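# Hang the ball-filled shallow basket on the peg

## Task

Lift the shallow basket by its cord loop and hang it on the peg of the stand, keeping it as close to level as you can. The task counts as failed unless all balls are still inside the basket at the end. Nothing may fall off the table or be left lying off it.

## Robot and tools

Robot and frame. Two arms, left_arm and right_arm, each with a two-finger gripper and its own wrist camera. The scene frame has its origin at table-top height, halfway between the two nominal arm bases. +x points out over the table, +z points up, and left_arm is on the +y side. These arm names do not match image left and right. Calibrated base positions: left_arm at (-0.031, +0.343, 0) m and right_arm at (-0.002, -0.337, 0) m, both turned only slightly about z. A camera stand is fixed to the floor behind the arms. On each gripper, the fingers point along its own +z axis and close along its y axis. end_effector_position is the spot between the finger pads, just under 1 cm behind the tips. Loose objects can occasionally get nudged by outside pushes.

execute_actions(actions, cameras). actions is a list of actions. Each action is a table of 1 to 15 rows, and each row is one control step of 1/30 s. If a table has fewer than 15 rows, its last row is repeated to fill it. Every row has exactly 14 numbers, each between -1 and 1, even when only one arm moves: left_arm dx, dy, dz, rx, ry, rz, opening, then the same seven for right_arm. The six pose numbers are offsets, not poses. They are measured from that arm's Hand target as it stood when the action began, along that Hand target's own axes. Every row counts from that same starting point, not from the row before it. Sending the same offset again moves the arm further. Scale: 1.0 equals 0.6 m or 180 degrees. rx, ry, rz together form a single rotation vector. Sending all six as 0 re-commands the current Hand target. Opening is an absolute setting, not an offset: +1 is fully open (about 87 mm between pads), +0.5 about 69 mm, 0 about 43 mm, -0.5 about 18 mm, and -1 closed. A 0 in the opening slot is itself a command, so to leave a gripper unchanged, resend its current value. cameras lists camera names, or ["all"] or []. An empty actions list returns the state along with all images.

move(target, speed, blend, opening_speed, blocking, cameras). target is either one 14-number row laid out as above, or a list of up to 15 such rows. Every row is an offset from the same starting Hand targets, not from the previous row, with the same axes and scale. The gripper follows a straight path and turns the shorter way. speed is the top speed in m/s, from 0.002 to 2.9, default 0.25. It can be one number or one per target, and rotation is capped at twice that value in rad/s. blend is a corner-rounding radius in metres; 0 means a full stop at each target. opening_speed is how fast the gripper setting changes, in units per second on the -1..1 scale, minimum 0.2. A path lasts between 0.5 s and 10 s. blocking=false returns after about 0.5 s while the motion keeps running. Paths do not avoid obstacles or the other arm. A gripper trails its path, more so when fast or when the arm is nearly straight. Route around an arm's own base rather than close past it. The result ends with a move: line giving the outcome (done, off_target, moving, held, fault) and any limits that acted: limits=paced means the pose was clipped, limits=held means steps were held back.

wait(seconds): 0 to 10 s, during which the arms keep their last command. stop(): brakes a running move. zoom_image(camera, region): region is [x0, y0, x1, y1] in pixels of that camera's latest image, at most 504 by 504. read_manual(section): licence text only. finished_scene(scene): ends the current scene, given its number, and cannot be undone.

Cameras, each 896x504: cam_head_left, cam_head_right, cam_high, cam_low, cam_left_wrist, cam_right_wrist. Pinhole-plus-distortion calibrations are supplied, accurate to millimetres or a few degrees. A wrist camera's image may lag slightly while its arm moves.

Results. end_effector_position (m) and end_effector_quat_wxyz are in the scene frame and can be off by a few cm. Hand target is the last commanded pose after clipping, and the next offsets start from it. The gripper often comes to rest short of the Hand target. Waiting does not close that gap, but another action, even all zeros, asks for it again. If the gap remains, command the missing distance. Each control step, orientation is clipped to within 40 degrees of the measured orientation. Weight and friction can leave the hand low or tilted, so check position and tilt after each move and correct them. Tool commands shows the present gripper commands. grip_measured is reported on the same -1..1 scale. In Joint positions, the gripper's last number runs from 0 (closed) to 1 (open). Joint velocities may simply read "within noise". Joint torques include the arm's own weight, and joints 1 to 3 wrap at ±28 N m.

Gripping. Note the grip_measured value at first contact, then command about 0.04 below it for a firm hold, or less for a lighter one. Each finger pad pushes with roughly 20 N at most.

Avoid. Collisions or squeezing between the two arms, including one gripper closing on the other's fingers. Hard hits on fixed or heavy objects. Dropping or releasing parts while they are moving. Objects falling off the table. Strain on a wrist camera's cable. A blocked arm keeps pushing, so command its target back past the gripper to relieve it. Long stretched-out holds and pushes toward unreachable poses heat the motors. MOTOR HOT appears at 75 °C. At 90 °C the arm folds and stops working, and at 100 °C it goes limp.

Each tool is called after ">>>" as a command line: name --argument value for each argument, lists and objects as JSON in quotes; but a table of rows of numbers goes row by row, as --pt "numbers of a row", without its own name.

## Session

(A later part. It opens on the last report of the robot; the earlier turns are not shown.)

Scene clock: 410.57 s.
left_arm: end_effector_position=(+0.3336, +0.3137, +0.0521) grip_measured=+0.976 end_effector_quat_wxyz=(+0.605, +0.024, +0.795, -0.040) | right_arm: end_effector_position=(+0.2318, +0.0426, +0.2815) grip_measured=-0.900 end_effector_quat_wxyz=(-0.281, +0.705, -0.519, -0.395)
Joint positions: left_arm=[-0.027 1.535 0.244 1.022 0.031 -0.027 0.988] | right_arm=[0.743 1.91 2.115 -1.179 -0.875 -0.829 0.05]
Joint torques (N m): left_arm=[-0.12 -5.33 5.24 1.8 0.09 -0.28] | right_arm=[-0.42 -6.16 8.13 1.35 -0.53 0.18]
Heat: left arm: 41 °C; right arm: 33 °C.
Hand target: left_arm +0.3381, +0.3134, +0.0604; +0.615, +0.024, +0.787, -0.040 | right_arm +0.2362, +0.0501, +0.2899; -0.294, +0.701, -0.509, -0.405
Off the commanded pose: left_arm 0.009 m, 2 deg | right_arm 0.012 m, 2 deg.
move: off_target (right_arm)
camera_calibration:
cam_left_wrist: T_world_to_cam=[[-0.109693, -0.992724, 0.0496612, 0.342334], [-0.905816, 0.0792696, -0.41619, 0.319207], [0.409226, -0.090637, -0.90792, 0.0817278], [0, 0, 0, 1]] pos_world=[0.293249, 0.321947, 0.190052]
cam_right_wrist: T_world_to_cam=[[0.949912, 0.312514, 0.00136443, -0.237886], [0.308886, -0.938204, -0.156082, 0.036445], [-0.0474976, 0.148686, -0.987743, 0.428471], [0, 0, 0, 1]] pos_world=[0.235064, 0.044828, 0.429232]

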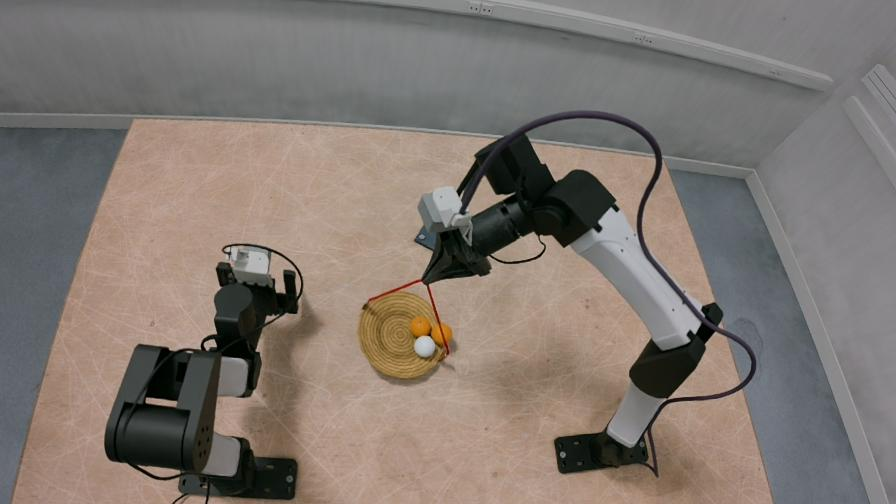

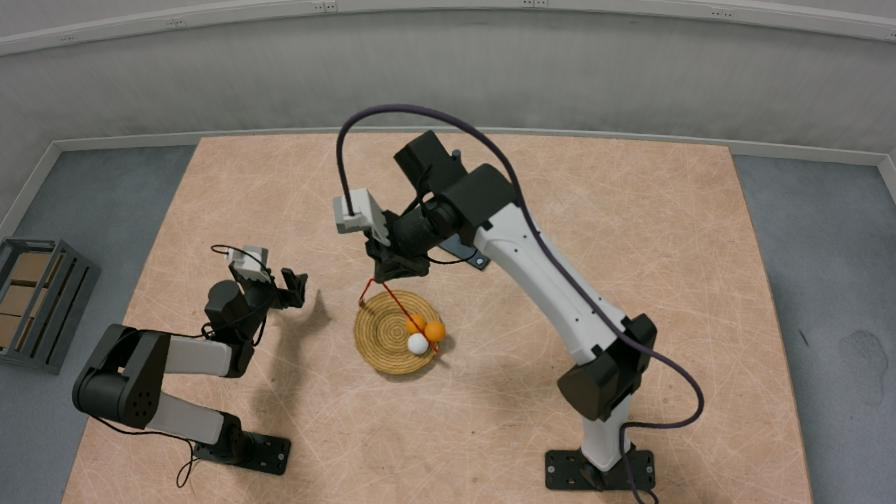

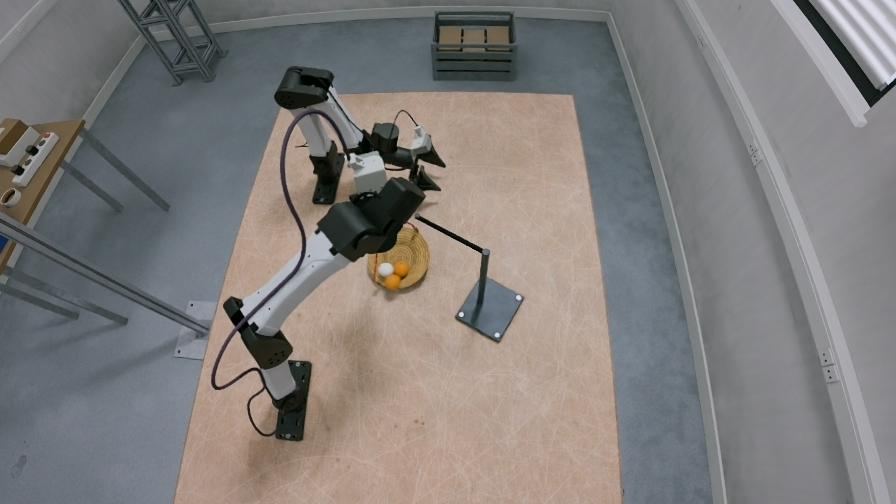

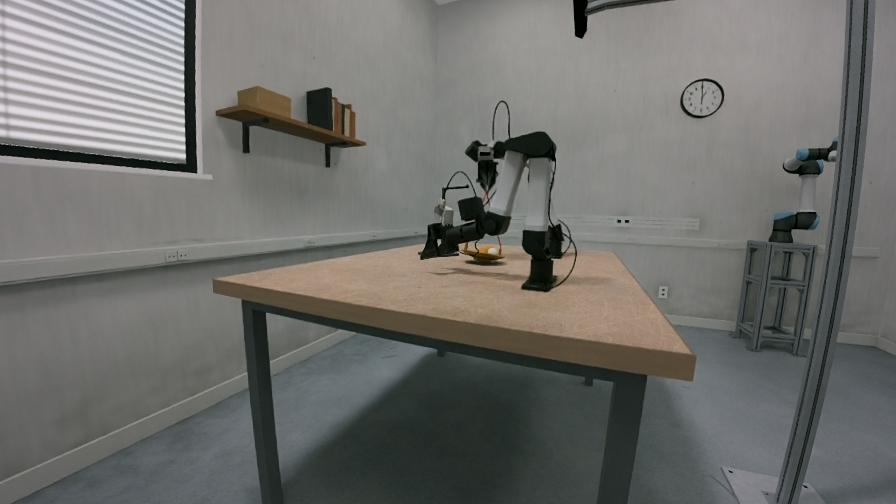

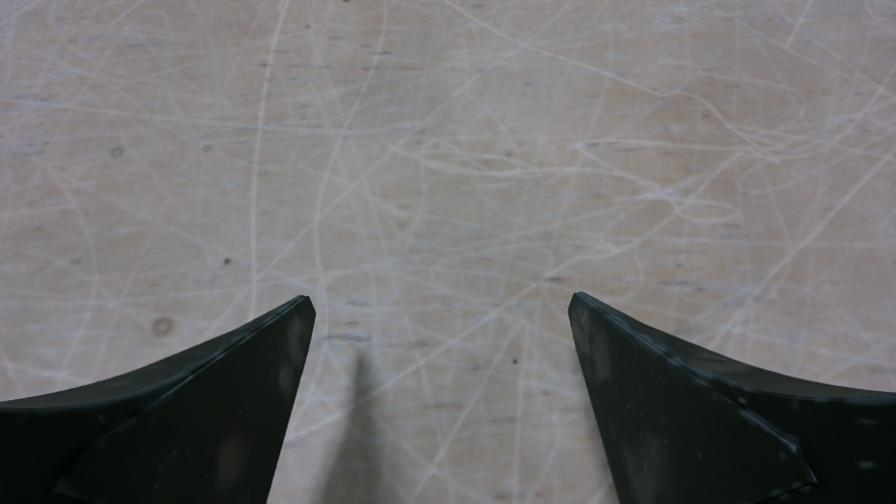

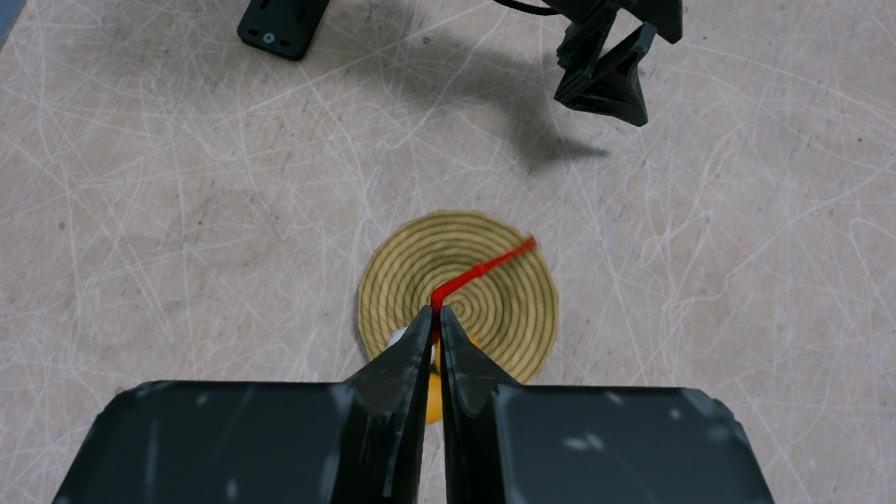

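>>> move --target '[0, 0, 0, 0, 0, 0, 1, 0.0722, 0, 0.0417, 0, 0, 0, -1]' --speed 0.05 --cameras '["all"]'

>>> zoom_image --camera "cam_head_left" --region '[340, 260, 480, 400]'

>>> zoom_image --camera "cam_head_right" --region '[340, 260, 480, 400]'

>>> zoom_image --camera "cam_low" --region '[440, 160, 540, 280]'

Scene clock: 477.77 s.
left_arm: end_effector_position=(+0.3336, +0.3137, +0.0521) grip_measured=+0.976 end_effector_quat_wxyz=(+0.605, +0.024, +0.795, -0.040) | right_arm: end_effector_position=(+0.2408, +0.0535, +0.2251) grip_measured=-0.900 end_effector_quat_wxyz=(-0.280, +0.704, -0.516, -0.401)
Joint positions: left_arm=[-0.027 1.535 0.244 1.022 0.031 -0.027 0.988] | right_arm=[0.743 1.891 1.848 -0.931 -0.887 -0.828 0.05]
Joint torques (N m): left_arm=[-0.17 -5.3 5.14 1.79 0.08 -0.26] | right_arm=[-0.32 -10.81 4.75 1.2 -0.44 0.16]
Heat: left arm: 41 °C; right arm: 38 °C.
Hand target: left_arm +0.3381, +0.3134, +0.0604; +0.615, +0.024, +0.787, -0.040 | right_arm +0.2361, +0.0500, +0.2399; -0.293, +0.701, -0.509, -0.405
Off the commanded pose: left_arm 0.009 m, 2 deg | right_arm 0.016 m, 2 deg.
move: off_target (right_arm)
camera_calibration:
cam_left_wrist: T_world_to_cam=[[-0.109693, -0.992724, 0.0496612, 0.342334], [-0.905816, 0.0792696, -0.41619, 0.319207], [0.409226, -0.090637, -0.90792, 0.0817278], [0, 0, 0, 1]] pos_world=[0.293249, 0.321947, 0.190052]
cam_right_wrist: T_world_to_cam=[[0.947877, 0.318612, -0.00404328, -0.248414], [0.313588, -0.935031, -0.165468, 0.0359493], [-0.0565007, 0.155576, -0.986207, 0.373029], [0, 0, 0, 1]] pos_world=[0.245269, 0.0547271, 0.372828]

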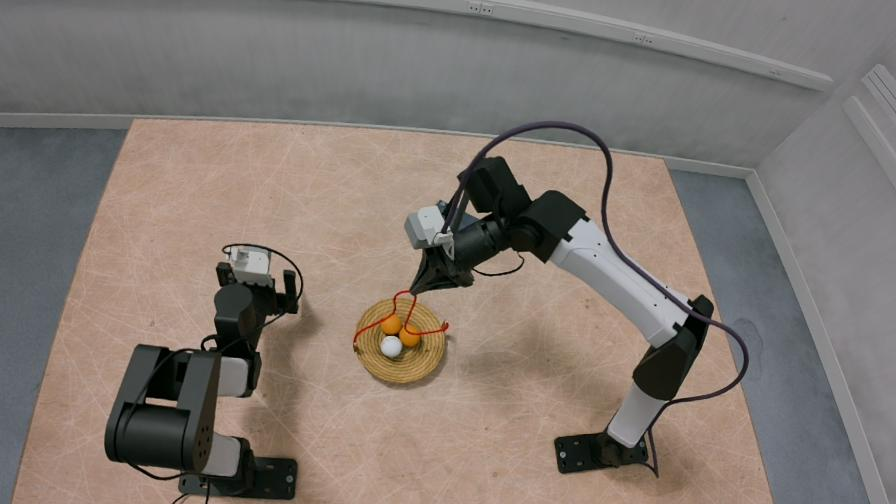

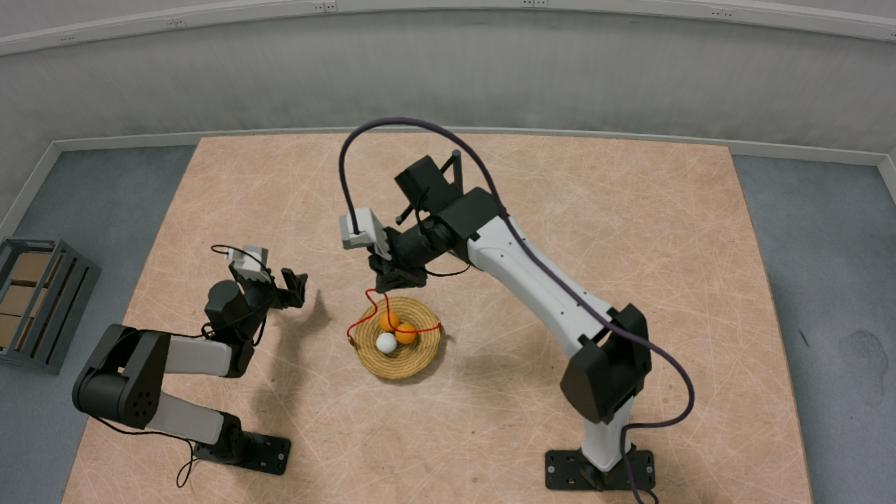

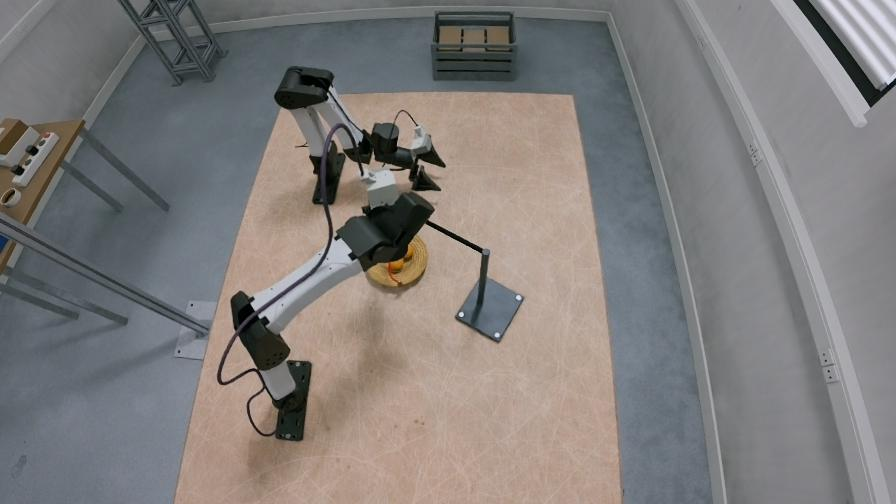

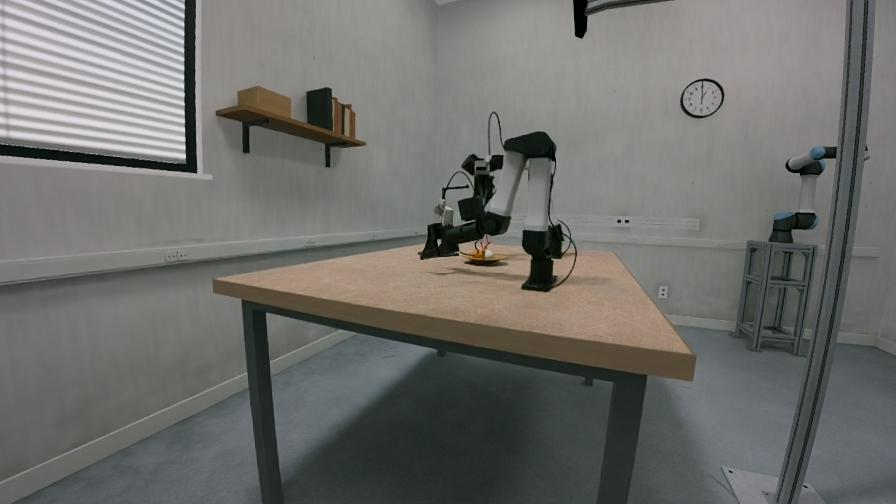

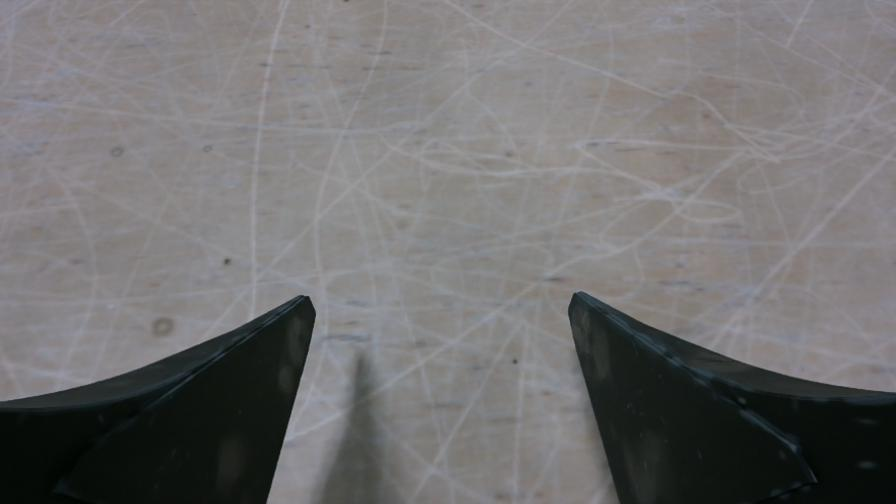

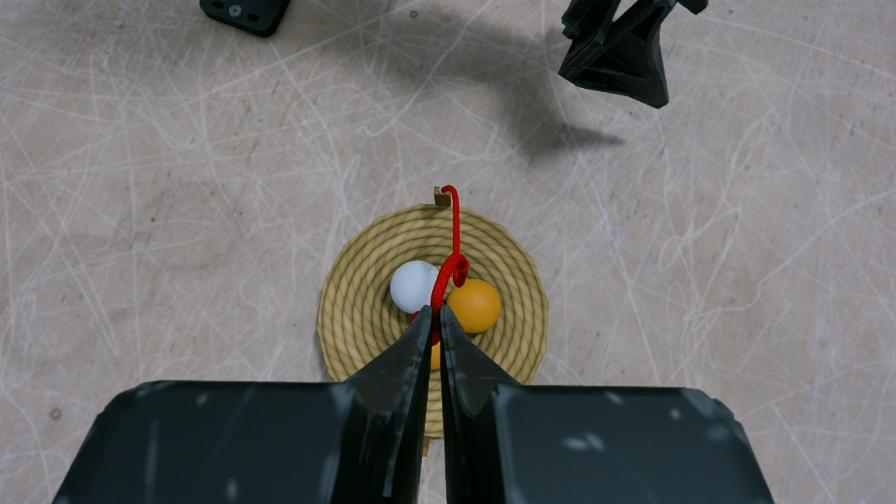

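Scaled by 3.600 from the camera's 896x504 image, which has a finer 1280x720 frame.

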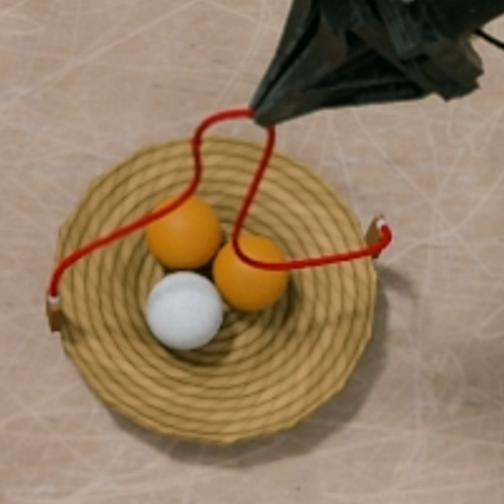

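Scaled by 3.600 from the camera's 896x504 image, which has a finer 1280x720 frame.

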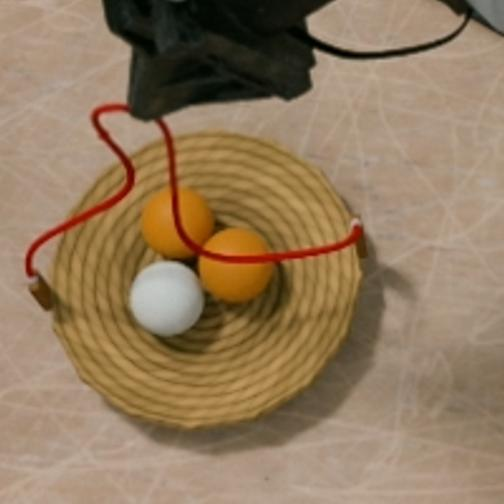

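Scaled by 4.200 from the camera's 896x504 image, which has a finer 1280x720 frame.

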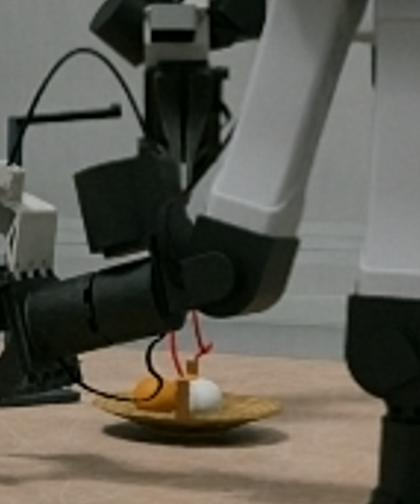

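>>> move --pt "0 0 0 0 0 0 1 -0.0055 0.1398 0.0825 0.0044 0.0833 0.0034 -1" --pt "0 0 0 0 0 0 1 0.0887 0.2411 0.1461 0.0153 0.1944 0.0167 -1" --pt "0 0 0 0 0 0 1 0.2626 0.2310 0.2282 0.0145 0.2887 0.0215 -1" --speed 0.14 --blend 0.03 --cameras '["cam_head_left", "cam_head_right", "cam_right_wrist"]'

Scene clock: 531.30 s.
left_arm: end_effector_position=(+0.3336, +0.3137, +0.0521) grip_measured=+0.976 end_effector_quat_wxyz=(+0.605, +0.024, +0.795, -0.040) | right_arm: end_effector_position=(+0.0933, +0.0453, +0.0445) grip_measured=-0.900 end_effector_quat_wxyz=(-0.048, +0.785, -0.614, -0.063)
Joint positions: left_arm=[-0.027 1.535 0.244 1.022 0.031 -0.027 0.988] | right_arm=[1.327 2.074 1.646 -1.002 -0.074 -0.467 0.05]
Joint torques (N m): left_arm=[-0.23 -5.23 5.16 1.79 0.07 -0.27] | right_arm=[0.55 -7.09 5.04 0.63 0.1 0.21]
Heat: left arm: 42 °C; right arm: 41 °C.
Hand target: left_arm +0.3381, +0.3134, +0.0604; +0.615, +0.024, +0.787, -0.040 | right_arm +0.0919, +0.0451, +0.0352; -0.043, +0.783, -0.617, -0.055
Off the commanded pose: left_arm 0.009 m, 2 deg | right_arm 0.009 m, 1 deg.
move: done
camera_calibration:
cam_right_wrist: T_world_to_cam=[[0.96616, 0.257934, 0.00241314, -0.105915], [0.196492, -0.742008, 0.640949, 0.0109879], [0.167113, -0.618784, -0.76758, 0.192291], [0, 0, 0, 1]] pos_world=[0.068037, 0.154459, 0.140812]
Images, in order (width x height): cam_head_left 896x504, cam_head_right 896x504, cam_right_wrist 896x504.

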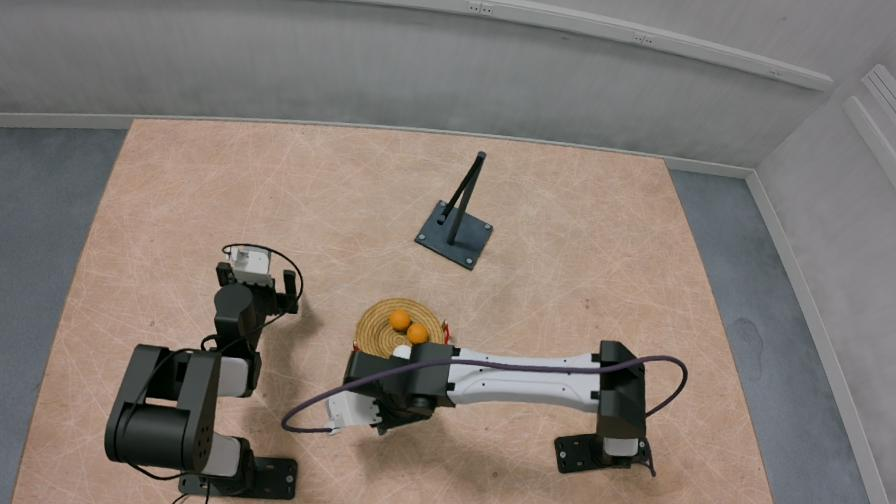

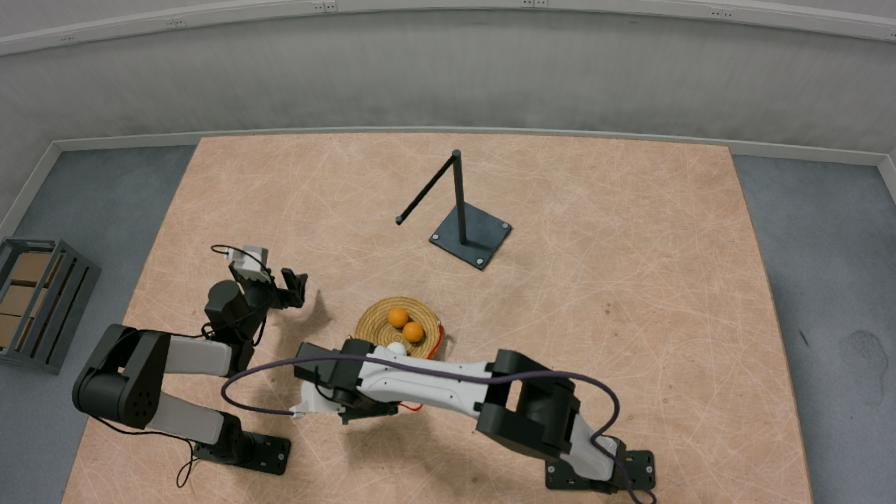

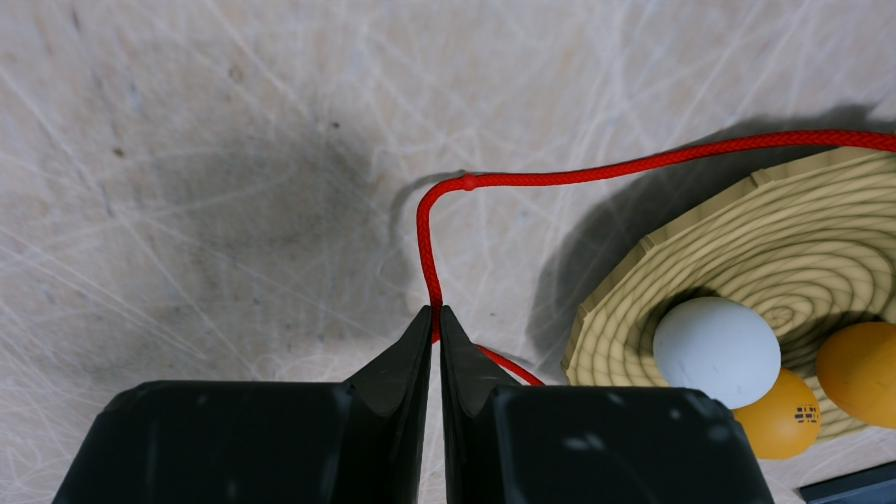

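>>> move --pt "0 0 0 0 0 0 1 0.0081 0 0.0578 0 0 0 -1" --pt "0 0 0 0 0 0 1 0.0081 0 0.0578 0 0 0 -0.3" --speed 0.05 --opening_speed 0.6 --cameras '["cam_right_wrist"]'

Scene clock: 554.73 s.
left_arm: end_effector_position=(+0.3336, +0.3137, +0.0521) grip_measured=+0.976 end_effector_quat_wxyz=(+0.605, +0.024, +0.795, -0.040) | right_arm: end_effector_position=(+0.0942, +0.0483, +0.0125) grip_measured=-0.300 end_effector_quat_wxyz=(-0.053, +0.785, -0.614, -0.065)
Joint positions: left_arm=[-0.027 1.535 0.244 1.022 0.031 -0.027 0.988] | right_arm=[1.327 2.107 1.566 -0.878 -0.073 -0.467 0.35]
Joint torques (N m): left_arm=[-0.31 -5.26 5.15 1.77 0.07 -0.25] | right_arm=[0.61 -6.87 4.49 0.67 0.08 0.18]
Heat: left arm: 42 °C; right arm: 41 °C.
Hand target: left_arm +0.3381, +0.3134, +0.0604; +0.615, +0.024, +0.787, -0.040 | right_arm +0.0919, +0.0450, +0.0001; -0.043, +0.783, -0.618, -0.055
Off the commanded pose: left_arm 0.009 m, 2 deg | right_arm 0.013 m, 2 deg.
move: off_target (right_arm); target 2's new opening was sent with right_arm's hand 0.013 m and 2 deg from that target
camera_calibration:
cam_right_wrist: T_world_to_cam=[[0.966278, 0.257377, 0.00802288, -0.107494], [0.194, -0.74812, 0.634571, 0.0341831], [0.169326, -0.611615, -0.772823, 0.16892], [0, 0, 0, 1]] pos_world=[0.0686355, 0.156554, 0.109716]
Images, in order (width x height): cam_right_wrist 896x504.

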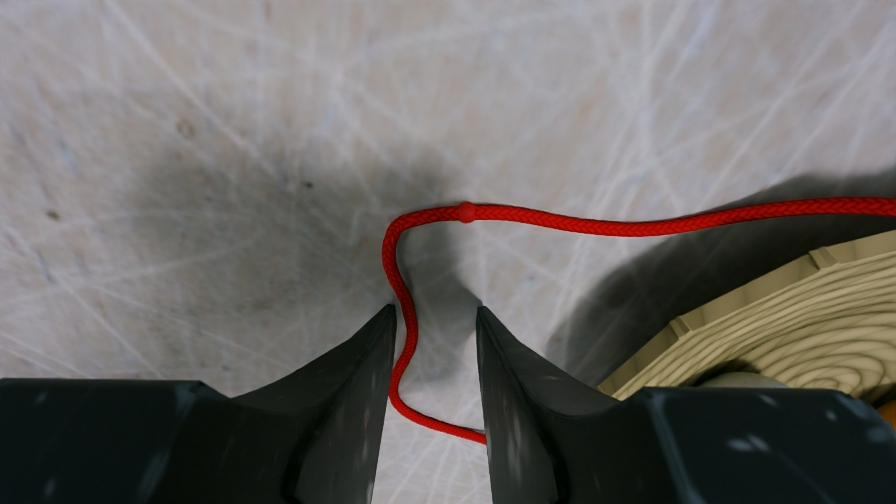

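>>> move --pt "0 0 0 0 0 0 1 0.0199 0.0138 -0.0195 0.0066 0 0.0468 -0.3" --pt "0 0 0 0 0 0 1 0.0224 0.0138 -0.0013 0.0066 0 0.0468 -0.3" --speed 0.05 --cameras '["cam_right_wrist"]'

Scene clock: 625.60 s.
left_arm: end_effector_position=(+0.3336, +0.3137, +0.0521) grip_measured=+0.976 end_effector_quat_wxyz=(+0.605, +0.024, +0.795, -0.040) | right_arm: end_effector_position=(+0.0932, +0.0440, +0.0109) grip_measured=-0.300 end_effector_quat_wxyz=(-0.069, +0.739, -0.668, -0.062)
Joint positions: left_arm=[-0.027 1.535 0.244 1.022 0.031 -0.027 0.988] | right_arm=[1.327 2.072 1.505 -0.821 -0.042 -0.326 0.35]
Joint torques (N m): left_arm=[-0.24 -5.39 5.11 1.8 0.07 -0.27] | right_arm=[0.38 -8.01 2.5 0.58 0 0.25]
Heat: left arm: 43 °C; right arm: 41 °C.
Hand target: left_arm +0.3381, +0.3134, +0.0604; +0.615, +0.024, +0.787, -0.040 | right_arm +0.0870, +0.0299, -0.0010; -0.047, +0.736, -0.674, -0.052
Off the commanded pose: left_arm 0.009 m, 2 deg | right_arm 0.019 m, 3 deg.
move: off_target (right_arm)
camera_calibration:
cam_right_wrist: T_world_to_cam=[[0.993004, 0.115644, 0.0238521, -0.101899], [0.0760321, -0.780781, 0.620161, 0.0446901], [0.0903409, -0.614009, -0.784112, 0.172822], [0, 0, 0, 1]] pos_world=[0.0821757, 0.152791, 0.110227]
Images, in order (width x height): cam_right_wrist 896x504.

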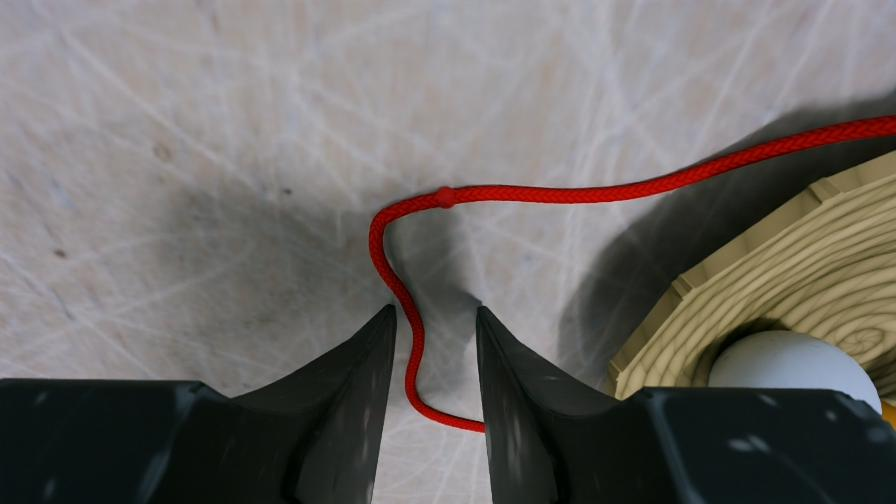

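>>> move --target '[-0.0058, 0, -0.0413, 0, 0, 0, 1, -0.0058, 0, -0.0413, 0, 0, 0, -0.3]' --speed 0.08 --cameras '["cam_right_wrist"]'

Scene clock: 633.23 s.
left_arm: end_effector_position=(+0.3167, +0.3148, +0.0666) grip_measured=+0.976 end_effector_quat_wxyz=(+0.611, +0.024, +0.790, -0.040) | right_arm: end_effector_position=(+0.0885, +0.0245, +0.0119) grip_measured=-0.300 end_effector_quat_wxyz=(-0.035, +0.739, -0.672, -0.043)
Joint positions: left_arm=[-0.027 1.371 0.196 0.923 0.031 -0.027 0.988] | right_arm=[1.327 2.071 1.506 -0.902 -0.042 -0.322 0.35]
Joint torques (N m): left_arm=[0.23 -5.34 4.07 1.71 0.14 -0.26] | right_arm=[0.4 -10.24 6.6 0.4 -0.02 0.18]
Heat: left arm: 43 °C; right arm: 41 °C.
Hand target: left_arm +0.3150, +0.3158, +0.0696; +0.615, +0.024, +0.787, -0.040 | right_arm +0.0870, +0.0300, +0.0240; -0.047, +0.736, -0.674, -0.052
Off the commanded pose: left_arm 0.004 m, 1 deg | right_arm 0.013 m, 2 deg.
move: off_target (right_arm)
camera_calibration:
cam_right_wrist: T_world_to_cam=[[0.993625, 0.112688, -0.00334758, -0.0946814], [0.0851982, -0.731128, 0.6769, 0.0264462], [0.0738308, -0.67287, -0.736067, 0.164407], [0, 0, 0, 1]] pos_world=[0.0796863, 0.140629, 0.102796]
Images, in order (width x height): cam_right_wrist 896x504.

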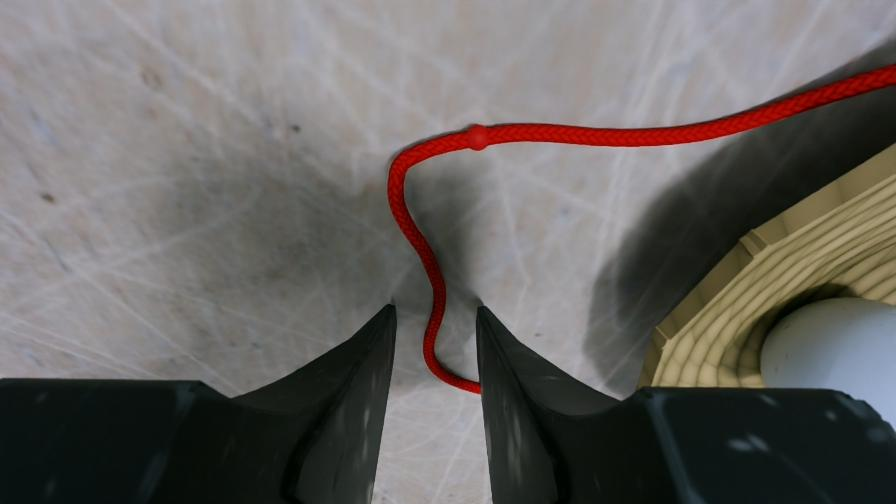

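>>> move --target '[0, 0, 0, 0, 0, 0, 1, -0.0207, -0.0017, -0.0038, 0, 0, 0, -0.3]' --speed 0.05 --cameras '["cam_right_wrist"]'

Scene clock: 664.73 s.
left_arm: end_effector_position=(+0.3167, +0.3148, +0.0665) grip_measured=+0.976 end_effector_quat_wxyz=(+0.611, +0.024, +0.790, -0.040) | right_arm: end_effector_position=(+0.0892, +0.0371, +0.0277) grip_measured=-0.300 end_effector_quat_wxyz=(-0.048, +0.738, -0.671, -0.051)
Joint positions: left_arm=[-0.027 1.371 0.196 0.922 0.031 -0.027 0.988] | right_arm=[1.332 2.071 1.572 -0.938 -0.042 -0.315 0.35]
Joint torques (N m): left_arm=[0.17 -5.37 4.1 1.72 0.15 -0.22] | right_arm=[0.61 -7.38 7.51 0.4 0 0.17]
Heat: left arm: 45 °C; right arm: 42 °C.
Hand target: left_arm +0.3150, +0.3158, +0.0696; +0.615, +0.024, +0.787, -0.040 | right_arm +0.0868, +0.0420, +0.0280; -0.047, +0.736, -0.674, -0.052
Off the commanded pose: left_arm 0.004 m, 1 deg | right_arm 0.005 m, 0 deg.
move: done
camera_calibration:
cam_right_wrist: T_world_to_cam=[[0.99383, 0.11076, 0.00590834, -0.0968927], [0.079803, -0.751019, 0.655441, 0.0268274], [0.0770342, -0.650925, -0.755224, 0.183944], [0, 0, 0, 1]] pos_world=[0.0799839, 0.150614, 0.121908]
Images, in order (width x height): cam_right_wrist 896x504.

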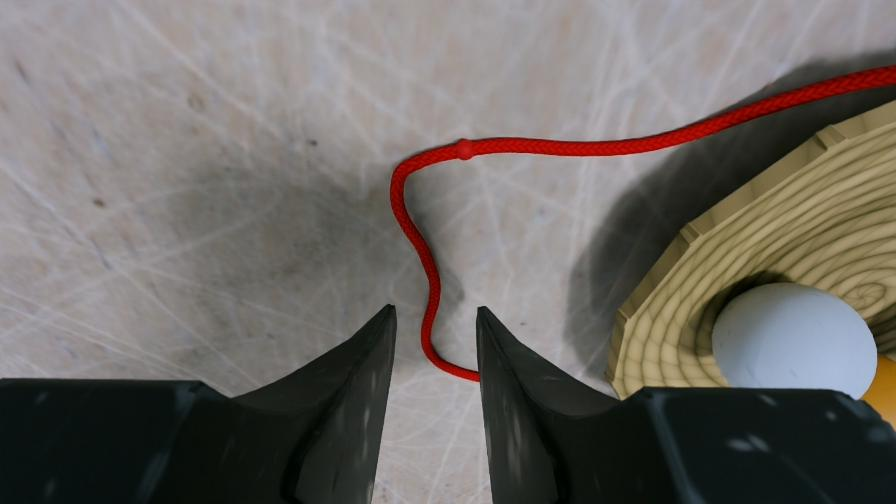

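>>> move --target '[0, 0, 0, 0, 0, 0, 1, 0.0224, 0.001, 0.0457, 0, 0, 0, -0.3]' --speed 0.05 --cameras '["cam_right_wrist"]'

Scene clock: 670.30 s.
left_arm: end_effector_position=(+0.3167, +0.3148, +0.0665) grip_measured=+0.976 end_effector_quat_wxyz=(+0.611, +0.024, +0.790, -0.040) | right_arm: end_effector_position=(+0.0883, +0.0331, +0.0108) grip_measured=-0.300 end_effector_quat_wxyz=(-0.049, +0.738, -0.671, -0.052)
Joint positions: left_arm=[-0.027 1.371 0.196 0.922 0.031 -0.027 0.988] | right_arm=[1.332 2.071 1.503 -0.865 -0.042 -0.315 0.35]
Joint torques (N m): left_arm=[0.1 -5.34 4.15 1.65 0.15 -0.24] | right_arm=[0.03 -7.23 3.52 0.86 -0.01 0.11]
Heat: left arm: 45 °C; right arm: 42 °C.
Hand target: left_arm +0.3150, +0.3158, +0.0696; +0.615, +0.024, +0.787, -0.040 | right_arm +0.0871, +0.0326, -0.0010; -0.047, +0.736, -0.674, -0.052
Off the commanded pose: left_arm 0.004 m, 1 deg | right_arm 0.012 m, 0 deg.
move: off_target (right_arm)
camera_calibration:
cam_right_wrist: T_world_to_cam=[[0.993814, 0.110825, 0.00717621, -0.095456], [0.0793144, -0.753506, 0.65264, 0.0350472], [0.0777361, -0.648033, -0.757634, 0.168548], [0, 0, 0, 1]] pos_world=[0.0789835, 0.146212, 0.105509]
Images, in order (width x height): cam_right_wrist 896x504.

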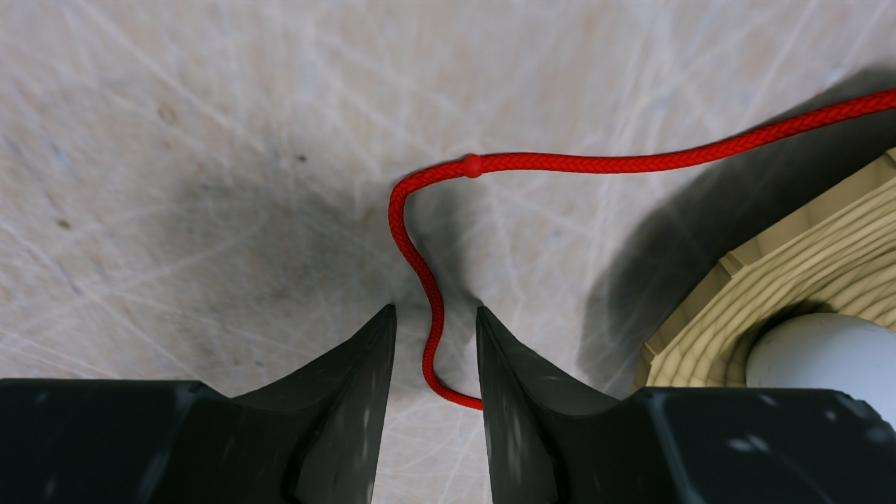

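>>> move --target '[0, 0, 0, 0, 0, 0, 1, 0, 0, 0, 0, 0, 0, -1]' --speed 0.03 --opening_speed 1.0 --cameras '["cam_right_wrist"]'

Scene clock: 673.90 s.
left_arm: end_effector_position=(+0.3167, +0.3148, +0.0665) grip_measured=+0.976 end_effector_quat_wxyz=(+0.611, +0.024, +0.790, -0.040) | right_arm: end_effector_position=(+0.0882, +0.0338, +0.0108) grip_measured=-0.899 end_effector_quat_wxyz=(-0.051, +0.738, -0.671, -0.053)
Joint positions: left_arm=[-0.027 1.371 0.196 0.922 0.031 -0.027 0.988] | right_arm=[1.332 2.071 1.503 -0.862 -0.042 -0.315 0.051]
Joint torques (N m): left_arm=[0.23 -5.34 3.99 1.72 0.09 -0.28] | right_arm=[0.02 -7.24 3.52 0.84 -0.01 0.11]
Heat: left arm: 45 °C; right arm: 42 °C.
Hand target: left_arm +0.3150, +0.3158, +0.0696; +0.615, +0.024, +0.787, -0.040 | right_arm +0.0871, +0.0325, -0.0010; -0.047, +0.736, -0.674, -0.052
Off the commanded pose: left_arm 0.004 m, 1 deg | right_arm 0.012 m, 1 deg.
move: off_target (right_arm)
camera_calibration:
cam_right_wrist: T_world_to_cam=[[0.993776, 0.111131, 0.00771156, -0.0955004], [0.0794014, -0.755191, 0.650678, 0.0356721], [0.0781341, -0.646016, -0.759314, 0.168817], [0, 0, 0, 1]] pos_world=[0.0788833, 0.146611, 0.10571]
Images, in order (width x height): cam_right_wrist 896x504.

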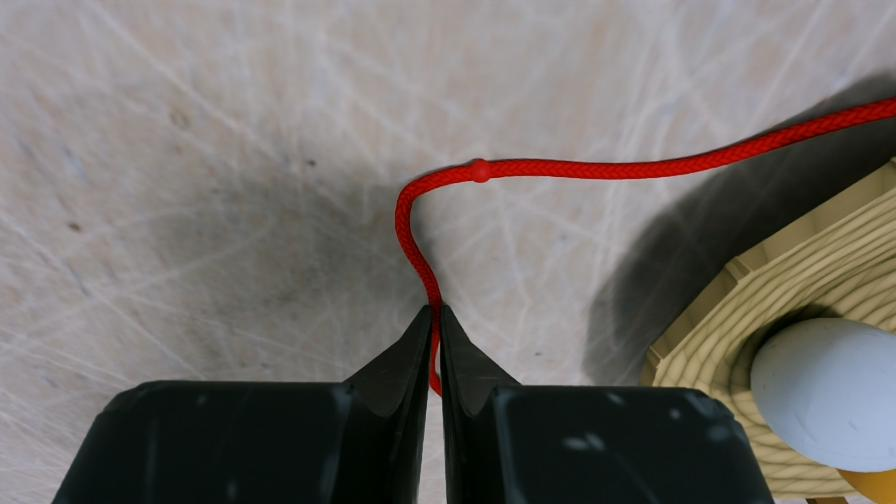

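>>> move --pt "0 0 0 0 0 0 1 -0.0465 -0.0059 -0.2443 -0.0029 -0.0778 -0.0108 -1" --pt "0 0 0 0 0 0 1 -0.0696 -0.0984 -0.3706 -0.0143 -0.1887 -0.0307 -1" --pt "0 0 0 0 0 0 1 -0.0929 -0.2357 -0.4582 -0.0257 -0.2884 -0.0381 -1" --speed 0.16 --blend 0.03 --cameras '["all"]'

>>> zoom_image --camera "cam_head_left" --region '[340, 260, 480, 400]'

>>> zoom_image --camera "cam_head_right" --region '[340, 260, 480, 400]'

Scene clock: 703.20 s.
left_arm: end_effector_position=(+0.3167, +0.3148, +0.0665) grip_measured=+0.976 end_effector_quat_wxyz=(+0.611, +0.024, +0.790, -0.040) | right_arm: end_effector_position=(+0.2220, +0.0549, +0.2719) grip_measured=-0.899 end_effector_quat_wxyz=(-0.299, +0.674, -0.554, -0.386)
Joint positions: left_arm=[-0.027 1.371 0.196 0.922 0.031 -0.027 0.988] | right_arm=[0.798 1.801 1.899 -0.932 -0.788 -0.635 0.051]
Joint torques (N m): left_arm=[0.17 -5.41 4.1 1.71 0.13 -0.24] | right_arm=[-0.36 -5.52 8.5 1.42 -0.4 -0.13]
Heat: left arm: 45 °C; right arm: 41 °C.
Hand target: left_arm +0.3150, +0.3158, +0.0696; +0.615, +0.024, +0.787, -0.040 | right_arm +0.2267, +0.0618, +0.2789; -0.311, +0.678, -0.539, -0.392
Off the commanded pose: left_arm 0.004 m, 1 deg | right_arm 0.011 m, 2 deg.
move: off_target (right_arm)
camera_calibration:
cam_left_wrist: T_world_to_cam=[[-0.110387, -0.992681, 0.0489734, 0.341067], [-0.89923, 0.0787647, -0.430327, 0.308764], [0.423321, -0.0915407, -0.901343, 0.0971654], [0, 0, 0, 1]] pos_world=[0.274167, 0.323146, 0.203746]
cam_right_wrist: T_world_to_cam=[[0.976772, 0.214086, -0.0091492, -0.230107], [0.209694, -0.963779, -0.164801, 0.0753364], [-0.0440993, 0.159054, -0.986284, 0.414906], [0, 0, 0, 1]] pos_world=[0.227261, 0.0558777, 0.419526]

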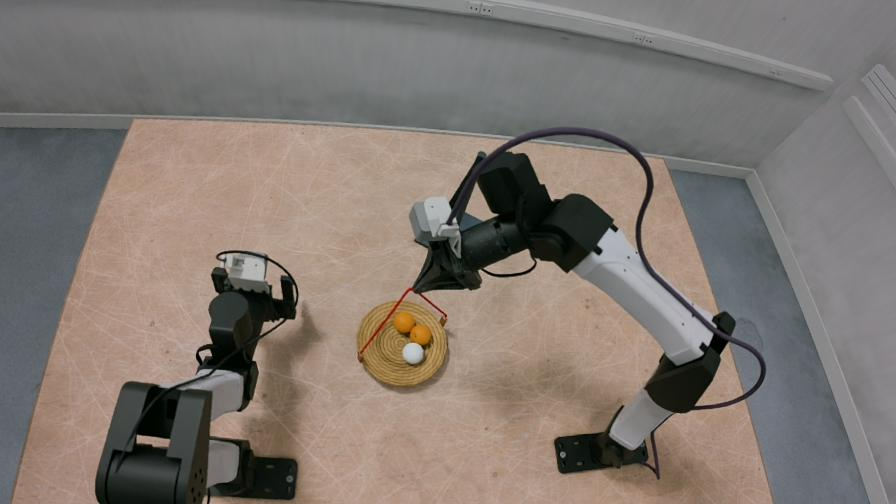

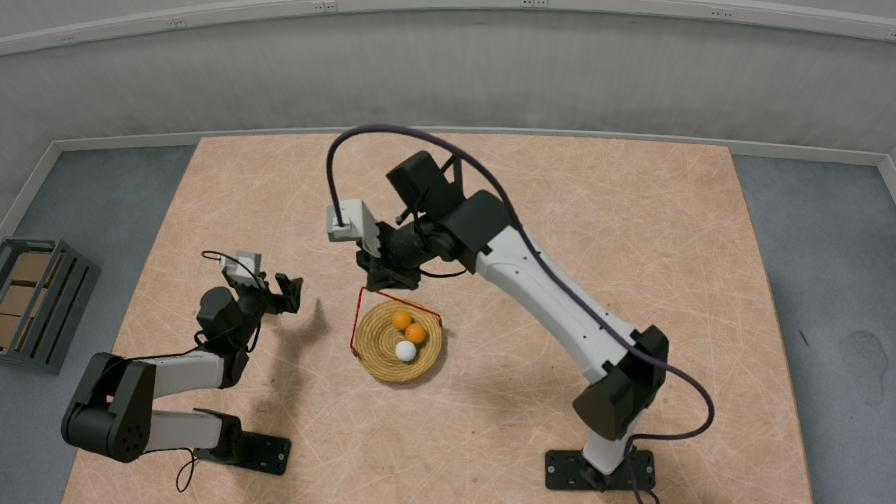

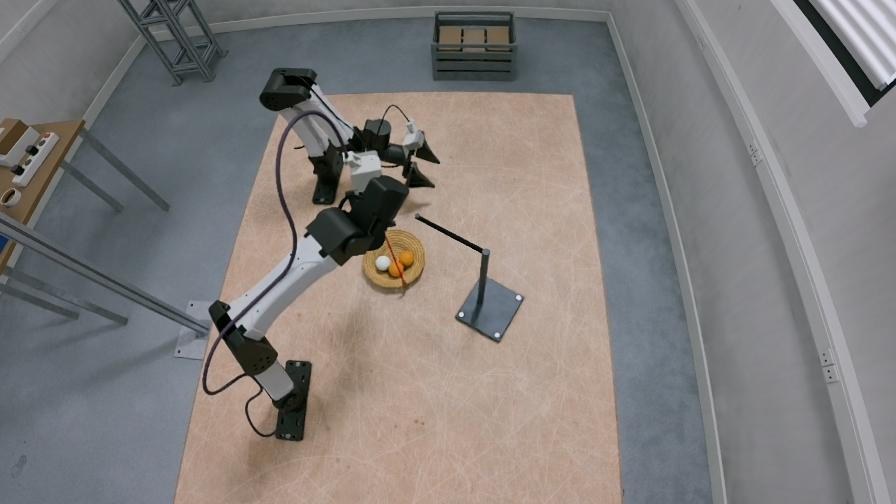

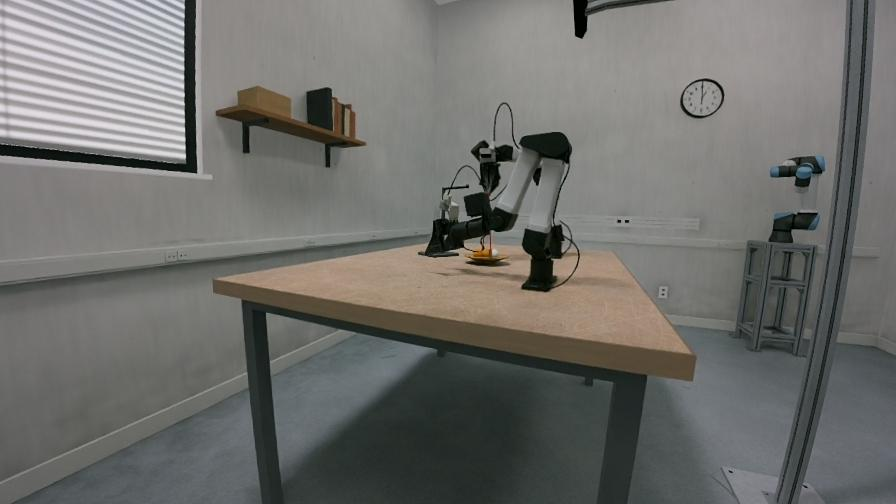

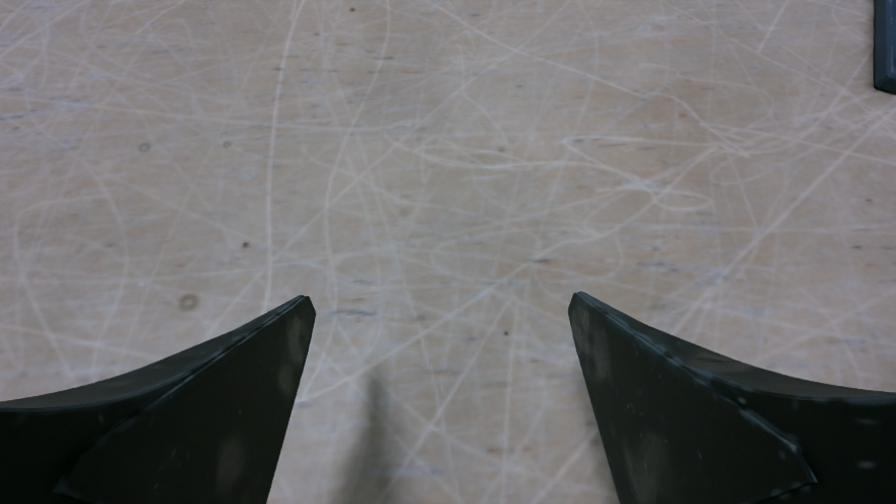

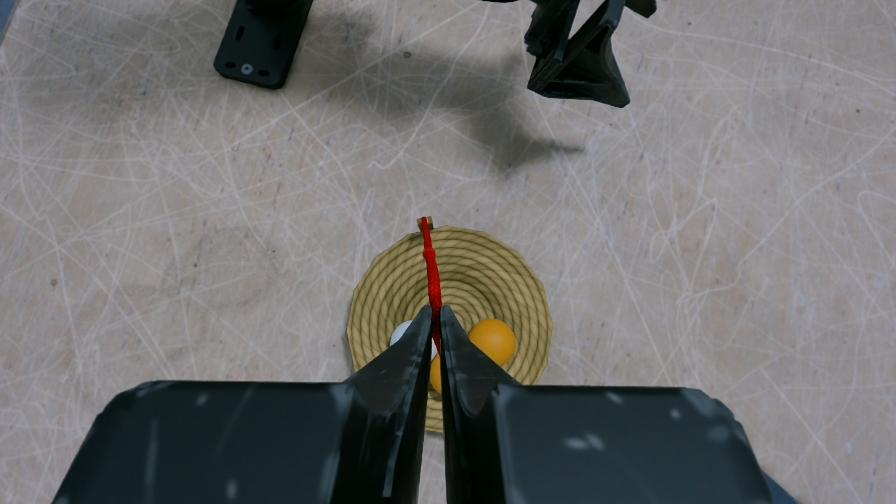

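Scaled by 3.600 from the camera's 896x504 image, which has a finer 1280x720 frame.

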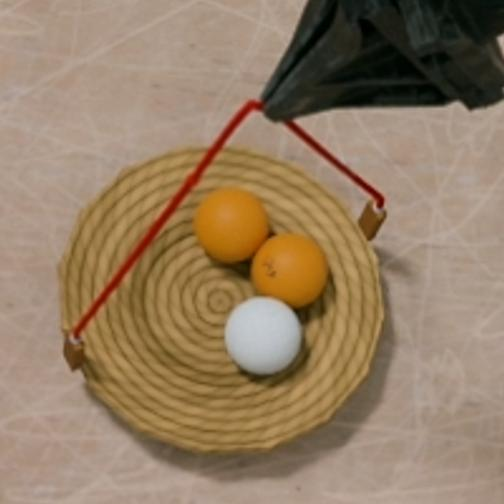

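Scaled by 3.600 from the camera's 896x504 image, which has a finer 1280x720 frame.

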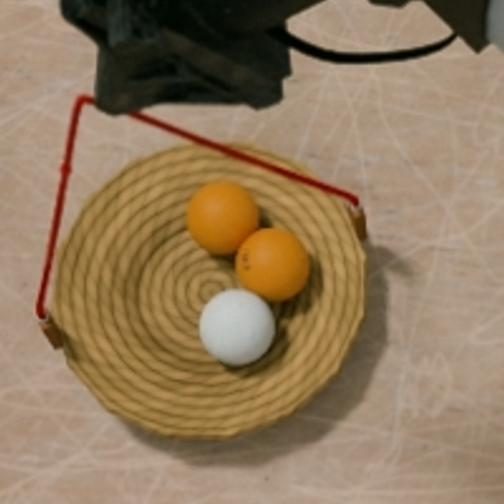

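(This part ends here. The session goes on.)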